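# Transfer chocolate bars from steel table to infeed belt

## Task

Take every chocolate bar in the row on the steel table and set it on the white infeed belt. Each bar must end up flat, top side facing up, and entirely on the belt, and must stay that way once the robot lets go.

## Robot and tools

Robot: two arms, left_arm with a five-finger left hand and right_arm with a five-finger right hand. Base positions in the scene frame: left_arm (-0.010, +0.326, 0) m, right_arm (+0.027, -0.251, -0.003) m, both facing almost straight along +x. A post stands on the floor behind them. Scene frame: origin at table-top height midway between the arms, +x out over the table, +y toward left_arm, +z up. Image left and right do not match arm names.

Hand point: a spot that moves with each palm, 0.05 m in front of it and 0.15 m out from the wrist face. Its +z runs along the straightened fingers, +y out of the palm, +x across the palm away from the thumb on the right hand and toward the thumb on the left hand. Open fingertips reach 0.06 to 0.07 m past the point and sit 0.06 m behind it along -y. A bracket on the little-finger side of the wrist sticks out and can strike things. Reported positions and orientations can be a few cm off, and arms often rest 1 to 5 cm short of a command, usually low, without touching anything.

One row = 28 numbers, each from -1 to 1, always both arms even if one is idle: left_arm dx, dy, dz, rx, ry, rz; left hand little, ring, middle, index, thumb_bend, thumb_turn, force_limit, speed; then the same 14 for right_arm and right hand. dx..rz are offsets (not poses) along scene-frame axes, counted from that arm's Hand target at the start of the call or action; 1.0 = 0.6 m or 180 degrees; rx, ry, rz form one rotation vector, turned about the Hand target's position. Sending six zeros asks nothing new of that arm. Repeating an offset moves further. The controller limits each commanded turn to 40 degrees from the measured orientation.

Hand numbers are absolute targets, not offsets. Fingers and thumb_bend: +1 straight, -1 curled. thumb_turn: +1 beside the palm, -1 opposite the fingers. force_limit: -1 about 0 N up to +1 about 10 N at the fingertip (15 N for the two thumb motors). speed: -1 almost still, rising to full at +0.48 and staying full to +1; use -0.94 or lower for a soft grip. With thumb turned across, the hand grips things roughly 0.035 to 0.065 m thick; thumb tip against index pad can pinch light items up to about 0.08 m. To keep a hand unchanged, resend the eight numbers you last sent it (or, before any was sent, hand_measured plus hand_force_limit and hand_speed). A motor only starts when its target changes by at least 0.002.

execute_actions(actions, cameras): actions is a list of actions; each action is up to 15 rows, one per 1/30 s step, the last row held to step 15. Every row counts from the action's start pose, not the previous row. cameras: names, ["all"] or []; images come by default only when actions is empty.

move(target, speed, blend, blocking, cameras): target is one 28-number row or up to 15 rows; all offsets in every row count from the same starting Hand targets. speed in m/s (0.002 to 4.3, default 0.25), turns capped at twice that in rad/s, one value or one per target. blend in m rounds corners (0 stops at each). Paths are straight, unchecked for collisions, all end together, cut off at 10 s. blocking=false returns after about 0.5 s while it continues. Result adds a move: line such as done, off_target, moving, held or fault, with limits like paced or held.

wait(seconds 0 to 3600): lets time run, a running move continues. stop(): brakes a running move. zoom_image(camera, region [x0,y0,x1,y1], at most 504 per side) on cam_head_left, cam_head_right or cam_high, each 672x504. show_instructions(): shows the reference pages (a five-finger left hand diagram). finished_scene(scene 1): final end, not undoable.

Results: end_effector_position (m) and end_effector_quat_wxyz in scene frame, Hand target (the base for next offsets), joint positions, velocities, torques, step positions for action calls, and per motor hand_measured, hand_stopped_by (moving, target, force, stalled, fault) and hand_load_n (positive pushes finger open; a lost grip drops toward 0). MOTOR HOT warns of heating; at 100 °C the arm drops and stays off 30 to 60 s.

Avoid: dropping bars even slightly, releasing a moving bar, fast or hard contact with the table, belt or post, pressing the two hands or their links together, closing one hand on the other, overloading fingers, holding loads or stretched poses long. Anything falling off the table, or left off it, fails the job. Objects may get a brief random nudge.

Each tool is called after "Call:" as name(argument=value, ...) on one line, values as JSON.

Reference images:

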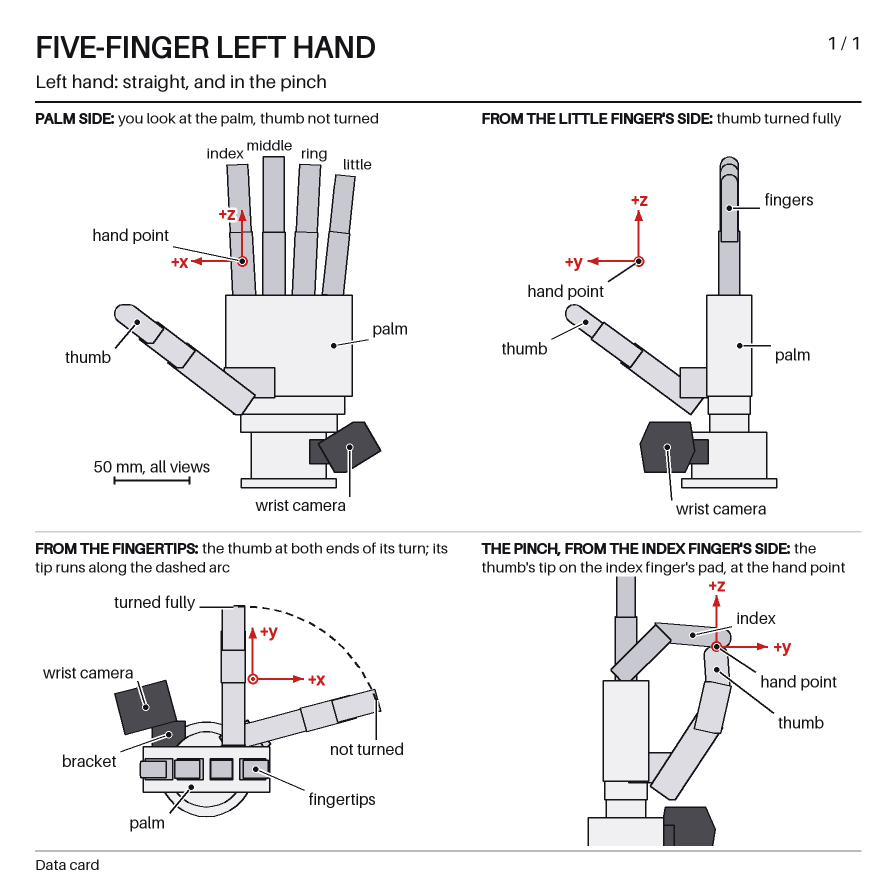

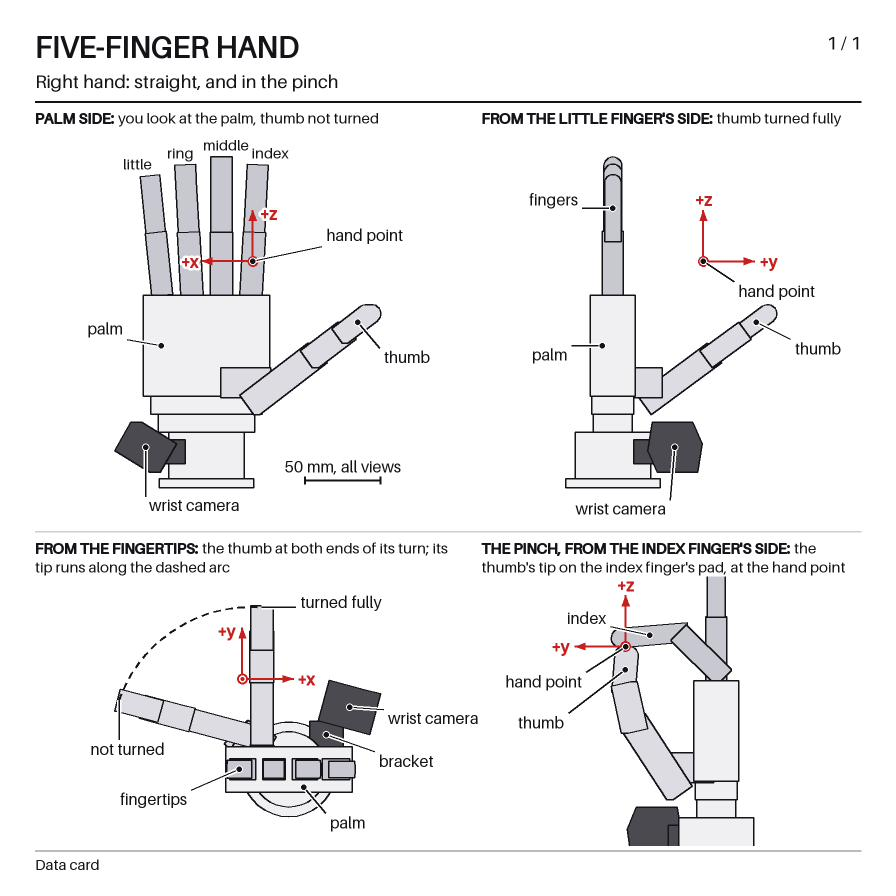

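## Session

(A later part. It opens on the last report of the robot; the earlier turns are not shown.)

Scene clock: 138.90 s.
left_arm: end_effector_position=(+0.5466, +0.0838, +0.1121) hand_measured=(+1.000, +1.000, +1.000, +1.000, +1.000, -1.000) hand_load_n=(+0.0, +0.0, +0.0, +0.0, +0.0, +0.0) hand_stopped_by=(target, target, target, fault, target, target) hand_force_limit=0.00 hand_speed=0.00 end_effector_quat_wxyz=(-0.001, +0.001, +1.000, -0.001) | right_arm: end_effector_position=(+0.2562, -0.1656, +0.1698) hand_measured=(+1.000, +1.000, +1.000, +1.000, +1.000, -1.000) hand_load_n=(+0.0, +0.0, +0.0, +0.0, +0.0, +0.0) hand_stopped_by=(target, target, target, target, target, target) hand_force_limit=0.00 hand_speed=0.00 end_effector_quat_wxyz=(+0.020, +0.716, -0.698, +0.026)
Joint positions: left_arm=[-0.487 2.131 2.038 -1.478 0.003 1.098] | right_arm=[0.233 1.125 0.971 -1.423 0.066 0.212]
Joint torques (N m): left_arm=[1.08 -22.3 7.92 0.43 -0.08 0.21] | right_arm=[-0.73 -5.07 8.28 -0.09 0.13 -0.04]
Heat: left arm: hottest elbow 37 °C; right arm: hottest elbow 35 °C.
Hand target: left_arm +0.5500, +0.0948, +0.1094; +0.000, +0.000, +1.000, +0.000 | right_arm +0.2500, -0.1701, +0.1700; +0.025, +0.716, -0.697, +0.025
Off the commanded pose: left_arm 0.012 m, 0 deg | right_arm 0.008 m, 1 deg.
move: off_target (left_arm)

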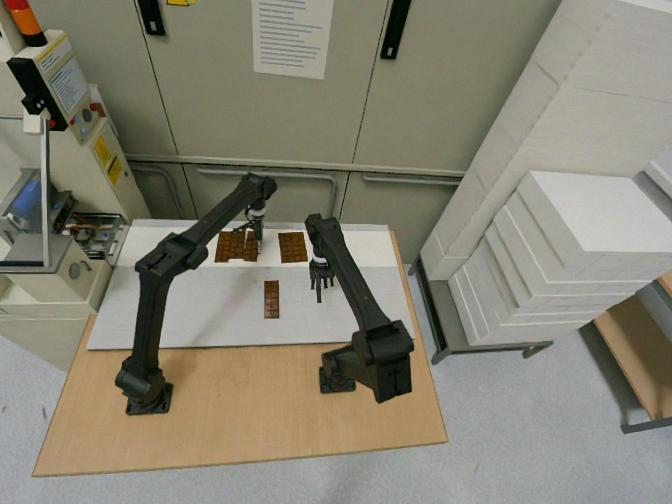

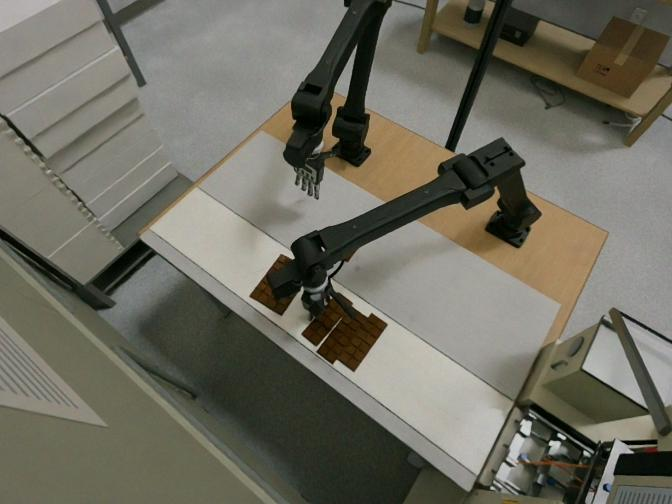

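Call:
move(target=[[0,-0.0163,0.0043,0,0,0,1,1,1,0,1,-1,0,0,0,0,0,0,0,0,1,1,1,1,1,-1,0,0],[-0.0167,-0.008,0.1177,0,0,0,1,1,1,0,1,-1,0,0,0,0,0,0,0,0,1,1,1,1,1,-1,0,0],[-0.4167,0.2587,0.1177,0,0,0,1,1,1,0,1,-1,0,0,-0.2667,0.2335,-0.05,0,0,0,1,1,1,1,1,-1,0,0],[-0.4167,0.2587,0.1177,0,0,0,1,1,1,0,1,-1,0,0,-0.1583,0.3043,-0.1067,0,0,0,1,1,1,1,1,-1,0,0]], speed=[0.08,0.15,0.2,0.08], blend=[0.003,0.01,0,0], cameras=["cam_head_left","cam_high"])

Call:
zoom_image(camera="cam_high", region=[240, 180, 420, 400])

Call:
zoom_image(camera="cam_high", region=[330, 160, 430, 260])

Call:
zoom_image(camera="cam_head_left", region=[200, 210, 320, 350])

Scene clock: 144.13 s.
left_arm: end_effector_position=(+0.2987, +0.2455, +0.1830) hand_measured=(+1.000, +1.000, +1.000, +1.000, +1.000, -1.000) hand_load_n=(+0.0, +0.5, +0.0, +0.0, +0.0, +0.0) hand_stopped_by=(target, target, target, fault, target, target) hand_force_limit=0.00 hand_speed=0.00 end_effector_quat_wxyz=(-0.002, -0.001, +1.000, +0.000) | right_arm: end_effector_position=(+0.1370, -0.0066, +0.0922) hand_measured=(+1.000, +1.000, +1.000, +1.000, +1.000, -1.000) hand_load_n=(+0.0, +0.0, -0.5, +0.0, +0.0, +0.5) hand_stopped_by=(target, target, target, target, target, target) hand_force_limit=0.00 hand_speed=0.00 end_effector_quat_wxyz=(+0.052, +0.715, -0.697, +0.027)
Joint positions: left_arm=[-0.403 1.316 1.15 -1.408 0.001 1.178] | right_arm=[0.926 1.21 0.818 -1.289 0.041 0.906]
Joint torques (N m): left_arm=[0.73 -9.82 8.27 0.47 -0.02 0.23] | right_arm=[-0.73 -3.66 12.97 0.65 0.1 -0.05]
Heat: left arm: hottest elbow 36 °C; right arm: hottest elbow 35 °C.
Hand target: left_arm +0.2999, +0.2500, +0.1801; +0.000, +0.000, +1.000, +0.000 | right_arm +0.1550, +0.0126, +0.1060; +0.024, +0.716, -0.697, +0.025
Off the commanded pose: left_arm 0.006 m, 0 deg | right_arm 0.030 m, 3 deg.
move: off_target (right_arm)

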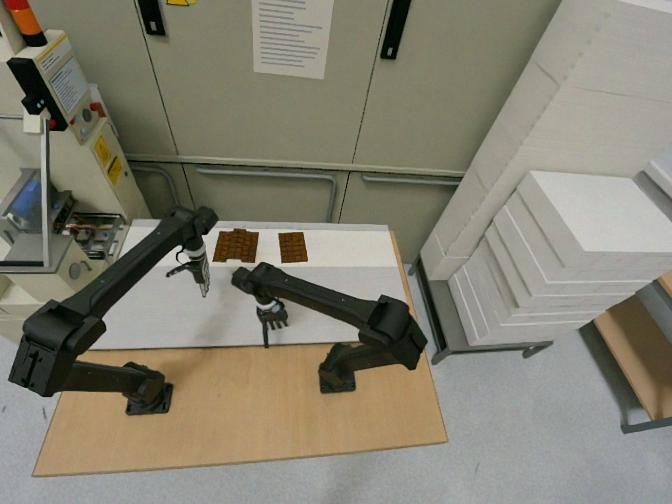

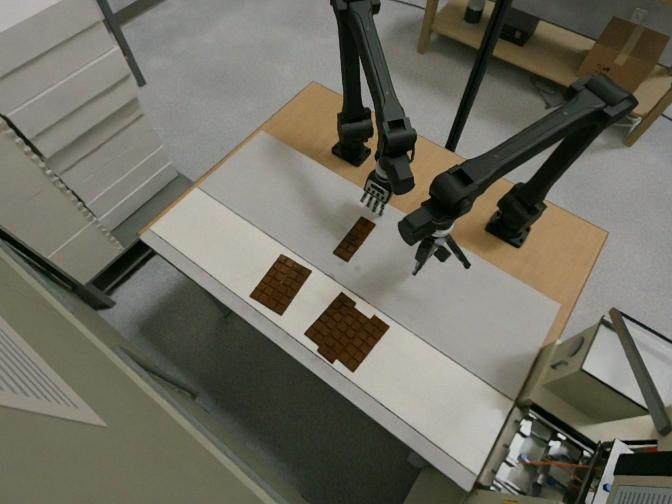

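Scaled by 2.291 from the camera's image (finer frame: 960x720).

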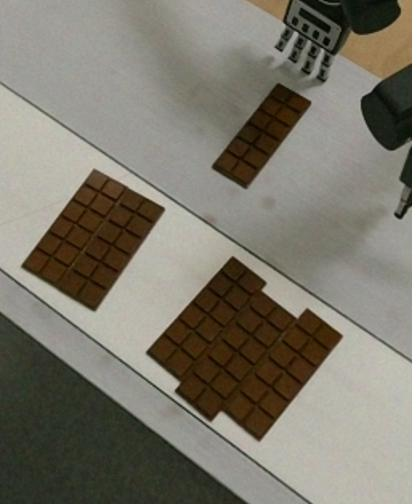

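Scaled by 5.040 from the camera's image (finer frame: 960x720).

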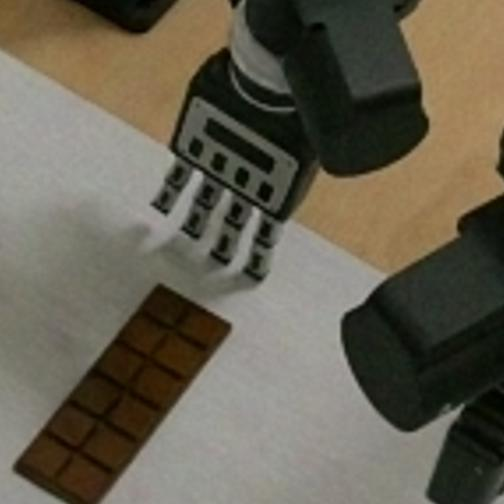

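Scaled by 3.600 from the camera's image (finer frame: 960x720).

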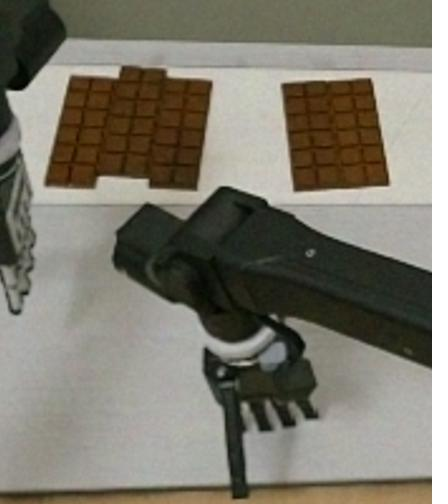

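Call:
zoom_image(camera="cam_high", region=[290, 320, 370, 400])

Call:
zoom_image(camera="cam_head_left", region=[205, 215, 265, 270])

Scaled by 6.300 from the camera's image (finer frame: 960x720).

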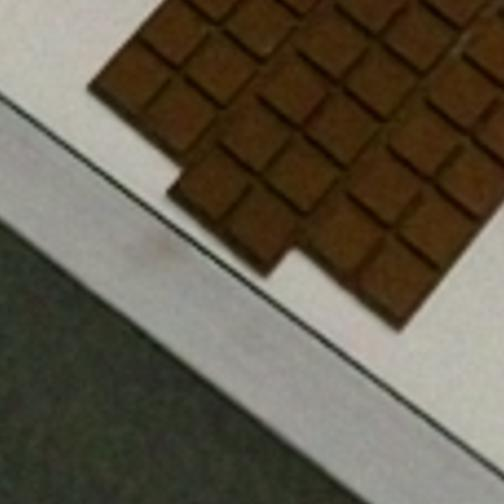

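Scaled by 8.400 from the camera's image (finer frame: 960x720).

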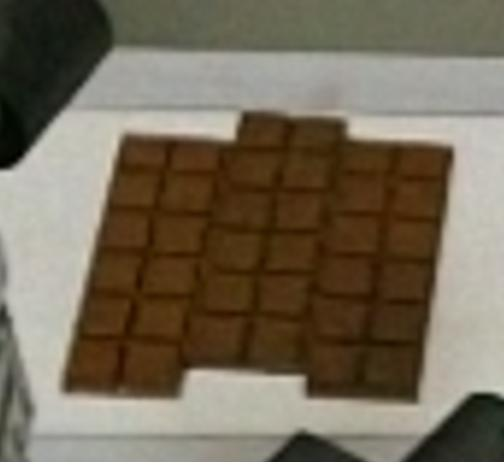

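Call:
move(target=[[0,0,0,0,0,0,1,1,1,0,1,-1,0,0,0.0417,-0.0177,0.0033,0,0,0,1,1,1,1,1,-1,0,0],[0,0,0,0,0,0,1,1,1,0,1,-1,0,0,0.1083,-0.0193,0.0033,0,0,0,1,1,1,1,1,-1,0,0],[0,0,0,0,0,0,1,1,1,0,1,-1,0,0,0.275,-0.0143,0.0033,0,0,0,1,1,1,1,1,-1,0,0]], speed=[0.06,0.08,0.1], blend=[0.003,0.01,0], cameras=["cam_head_left","cam_high"])

Call:
zoom_image(camera="cam_high", region=[270, 180, 410, 320])

Call:
zoom_image(camera="cam_head_left", region=[200, 210, 320, 330])

Scene clock: 148.47 s.
left_arm: end_effector_position=(+0.2987, +0.2455, +0.1830) hand_measured=(+1.000, +1.000, +1.000, +1.000, +1.000, -1.000) hand_load_n=(+0.0, +0.0, +0.0, +0.0, +0.0, +0.0) hand_stopped_by=(target, target, target, fault, target, target) hand_force_limit=0.00 hand_speed=0.00 end_effector_quat_wxyz=(-0.002, -0.001, +1.000, +0.000) | right_arm: end_effector_position=(+0.2965, -0.0083, +0.0960) hand_measured=(+1.000, +1.000, +1.000, +1.000, +1.000, -1.000) hand_load_n=(+0.0, +0.0, +0.0, +0.0, +0.0, +0.0) hand_stopped_by=(target, target, target, target, target, target) hand_force_limit=0.00 hand_speed=0.00 end_effector_quat_wxyz=(+0.050, +0.715, -0.697, +0.019)
Joint positions: left_arm=[-0.403 1.316 1.15 -1.408 0.001 1.178] | right_arm=[0.599 1.507 1.113 -1.267 0.056 0.58]
Joint torques (N m): left_arm=[0.67 -9.88 8.25 0.46 -0.03 0.22] | right_arm=[-0.67 -7.71 13.15 0.57 0.12 -0.05]
Heat: left arm: hottest elbow 36 °C; right arm: hottest elbow 35 °C.
Hand target: left_arm +0.2999, +0.2500, +0.1801; +0.000, +0.000, +1.000, +0.000 | right_arm +0.3201, +0.0039, +0.1079; +0.024, +0.716, -0.697, +0.025
Off the commanded pose: left_arm 0.005 m, 0 deg | right_arm 0.029 m, 3 deg.
move: off_target (right_arm)

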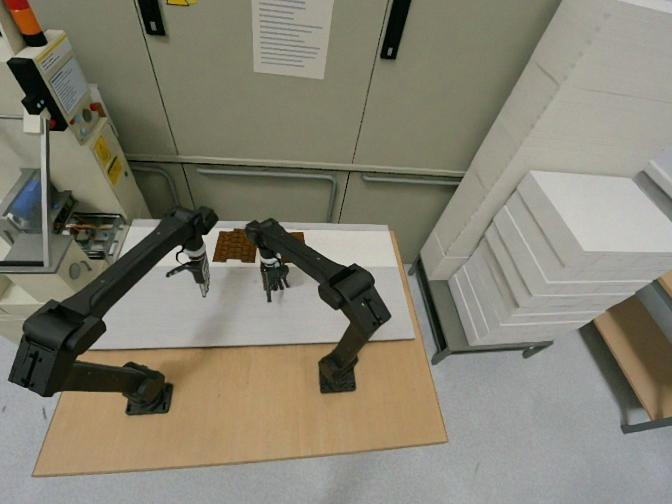

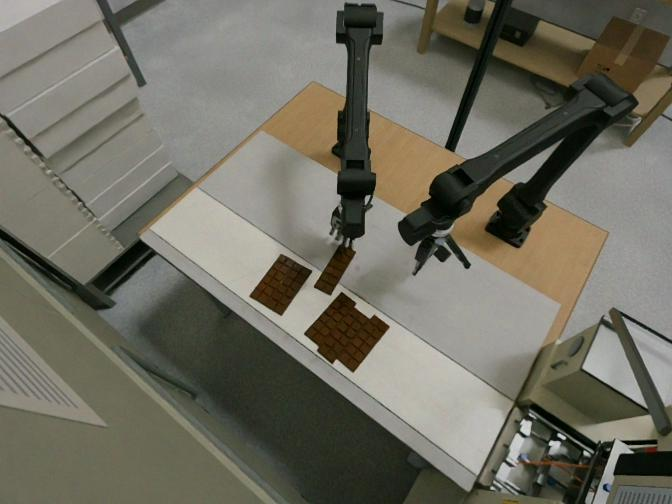

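Scaled by 3.600 from the camera's image (finer frame: 960x720).

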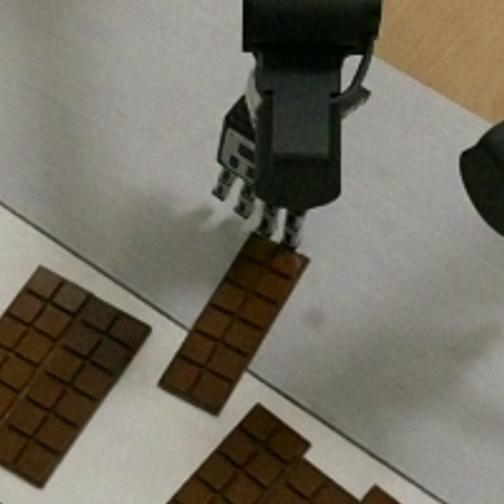

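Scaled by 4.200 from the camera's image (finer frame: 960x720).

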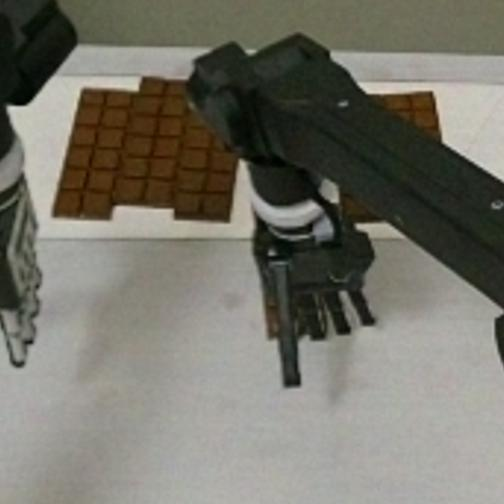

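Call:
move(target=[0,0,0,0,0,0,1,1,1,0,1,-1,0,0,0.21,-0.005,0,0,0,0,1,1,1,1,1,-1,0,0], speed=0.1, cameras=["cam_head_left","cam_high"])

Call:
zoom_image(camera="cam_high", region=[240, 200, 420, 400])

Call:
zoom_image(camera="cam_head_left", region=[200, 210, 320, 330])

Scene clock: 150.63 s.
left_arm: end_effector_position=(+0.2987, +0.2455, +0.1830) hand_measured=(+1.000, +1.000, +1.000, +1.000, +1.000, -1.000) hand_load_n=(+0.0, +0.0, +0.0, +0.0, +0.0, +0.0) hand_stopped_by=(target, target, target, fault, target, target) hand_force_limit=0.00 hand_speed=0.00 end_effector_quat_wxyz=(-0.002, -0.001, +1.000, +0.000) | right_arm: end_effector_position=(+0.4269, -0.0042, +0.0957) hand_measured=(+1.000, +1.000, +1.000, +1.000, +1.000, -1.000) hand_load_n=(+0.0, +0.0, +0.0, +0.0, +0.0, +0.0) hand_stopped_by=(target, target, target, target, target, target) hand_force_limit=0.00 hand_speed=0.00 end_effector_quat_wxyz=(+0.039, +0.715, -0.698, +0.018)
Joint positions: left_arm=[-0.403 1.316 1.15 -1.408 0.001 1.178] | right_arm=[0.461 1.772 1.449 -1.31 0.059 0.443]
Joint torques (N m): left_arm=[0.73 -9.88 8.27 0.49 -0.04 0.23] | right_arm=[-0.56 -11.46 13.48 -0.24 0.17 -0.06]
Heat: left arm: hottest elbow 36 °C; right arm: hottest elbow 35 °C.
Hand target: left_arm +0.2999, +0.2500, +0.1801; +0.000, +0.000, +1.000, +0.000 | right_arm +0.4460, +0.0009, +0.1079; +0.025, +0.716, -0.697, +0.025
Off the commanded pose: left_arm 0.005 m, 0 deg | right_arm 0.023 m, 2 deg.
move: off_target (right_arm)

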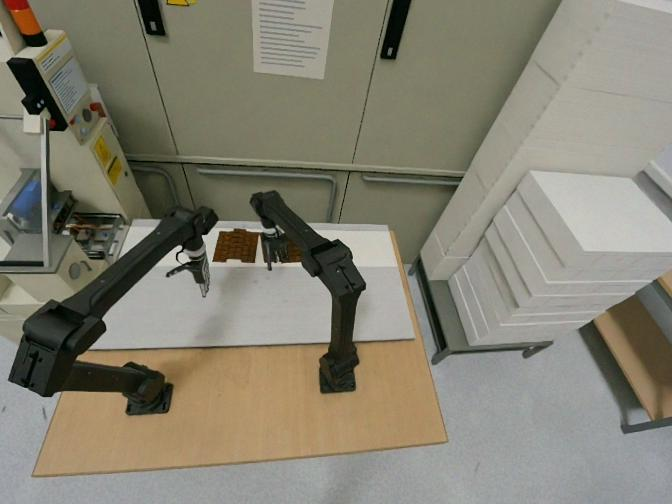

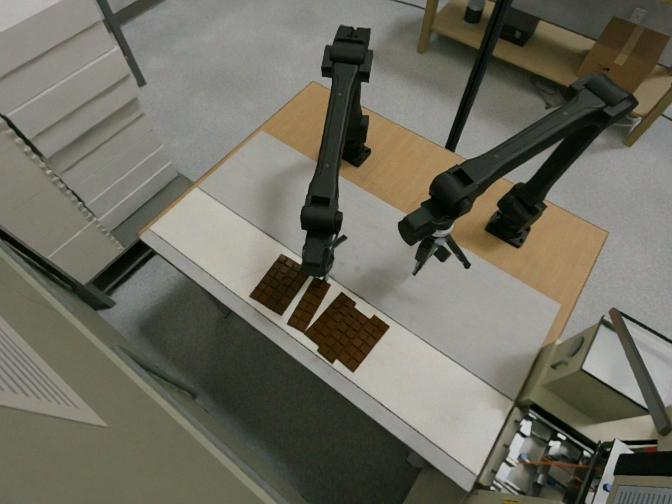

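Scaled by 2.520 from the camera's image (finer frame: 960x720).

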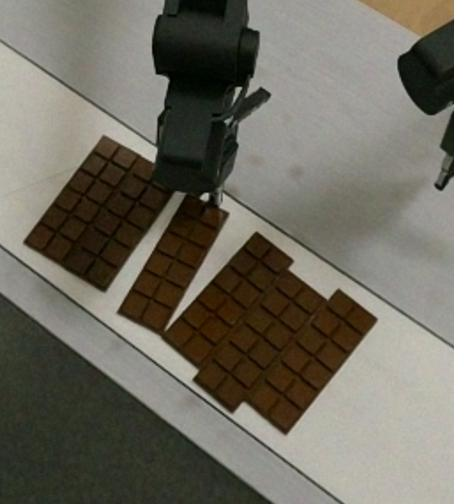

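Scaled by 4.200 from the camera's image (finer frame: 960x720).

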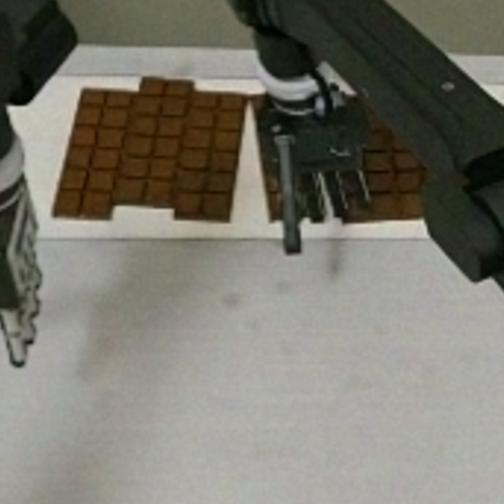

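Call:
move(target=[[0,0,0,0,0,0,1,1,1,0,1,-1,0,0,-0.0833,0,0.0217,0,0,0,1,1,1,1,1,-1,0,0],[0,0,0,0,0,0,1,1,1,0,1,-1,0,0,-0.12,-0.03,0.12,0,0,0,1,1,1,1,1,-1,0,0],[0,0,0,0,0,0,1,1,1,0,1,-1,0,0,-0.32,-0.3,0.12,0,0,0,1,1,1,1,1,-1,0,0]], speed=[0.1,0.2,0.25], blend=[0.003,0.02,0], cameras=["all"])

Call:
zoom_image(camera="cam_high", region=[240, 240, 400, 400])

Call:
zoom_image(camera="cam_head_left", region=[205, 215, 315, 275])

Call:
zoom_image(camera="cam_head_right", region=[205, 215, 315, 275])

Scene clock: 153.63 s.
left_arm: end_effector_position=(+0.2987, +0.2455, +0.1830) hand_measured=(+1.000, +1.000, +1.000, +1.000, +1.000, -1.000) hand_load_n=(+0.0, +0.0, +0.0, +0.0, +0.0, +0.0) hand_stopped_by=(target, target, target, fault, target, target) hand_force_limit=0.00 hand_speed=0.00 end_effector_quat_wxyz=(-0.002, -0.001, +1.000, +0.000) | right_arm: end_effector_position=(+0.2607, -0.1756, +0.1800) hand_measured=(+1.000, +1.000, +1.000, +1.000, +1.000, -1.000) hand_load_n=(+0.0, +0.0, +0.0, +0.0, +0.0, +0.0) hand_stopped_by=(target, target, target, target, target, target) hand_force_limit=0.00 hand_speed=0.00 end_effector_quat_wxyz=(+0.021, +0.715, -0.698, +0.029)
Joint positions: left_arm=[-0.403 1.316 1.15 -1.408 0.001 1.178] | right_arm=[0.2 1.125 0.999 -1.447 0.071 0.179]
Joint torques (N m): left_arm=[0.67 -9.76 8.27 0.47 -0.03 0.23] | right_arm=[-0.85 -5.07 8.32 -0.1 -0.02 -0.05]
Heat: left arm: hottest elbow 36 °C; right arm: hottest elbow 35 °C.
Hand target: left_arm +0.2999, +0.2500, +0.1801; +0.000, +0.000, +1.000, +0.000 | right_arm +0.2540, -0.1792, +0.1800; +0.025, +0.716, -0.697, +0.025
Off the commanded pose: left_arm 0.005 m, 0 deg | right_arm 0.008 m, 1 deg.
move: done

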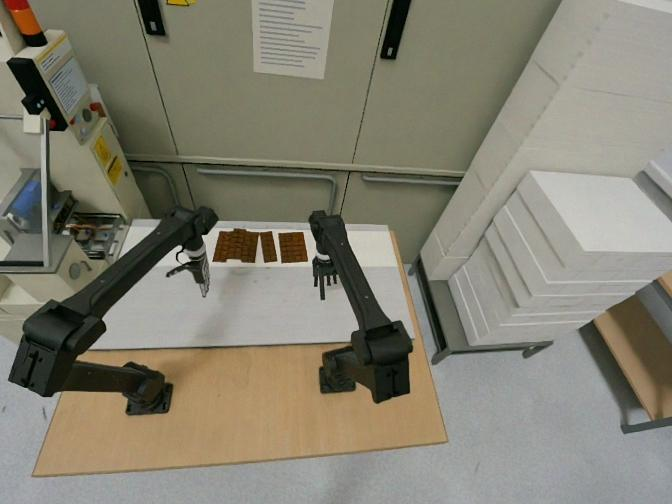

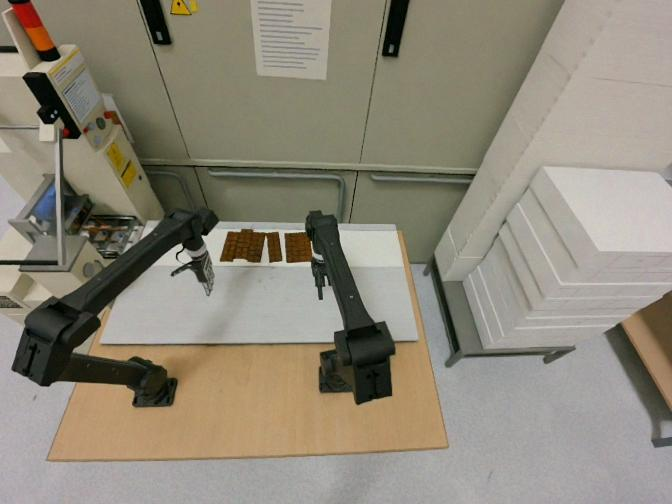

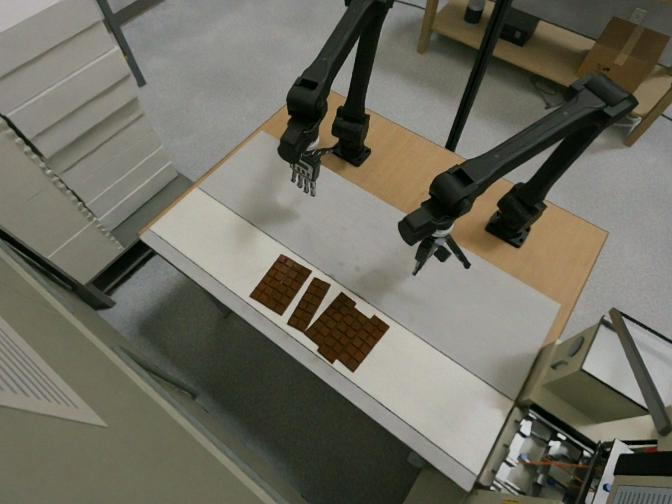

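Scaled by 3.150 from the camera's image (finer frame: 960x720).

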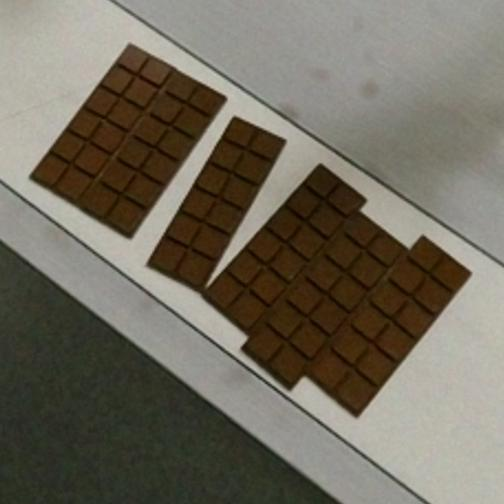

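Scaled by 4.582 from the camera's image (finer frame: 960x720).

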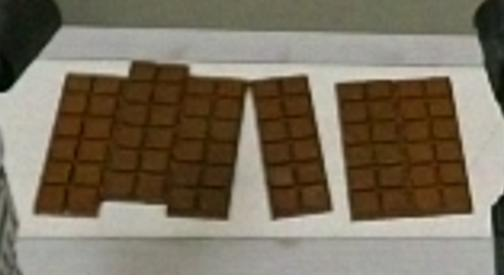

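Scaled by 4.582 from the camera's image (finer frame: 960x720).

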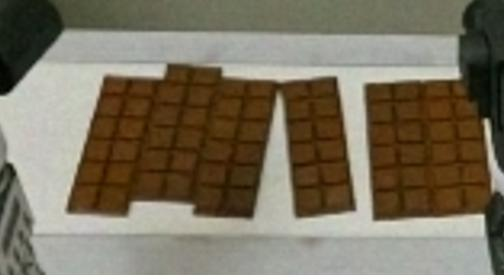

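Call:
finished_scene()

The scene is finished: the task was done.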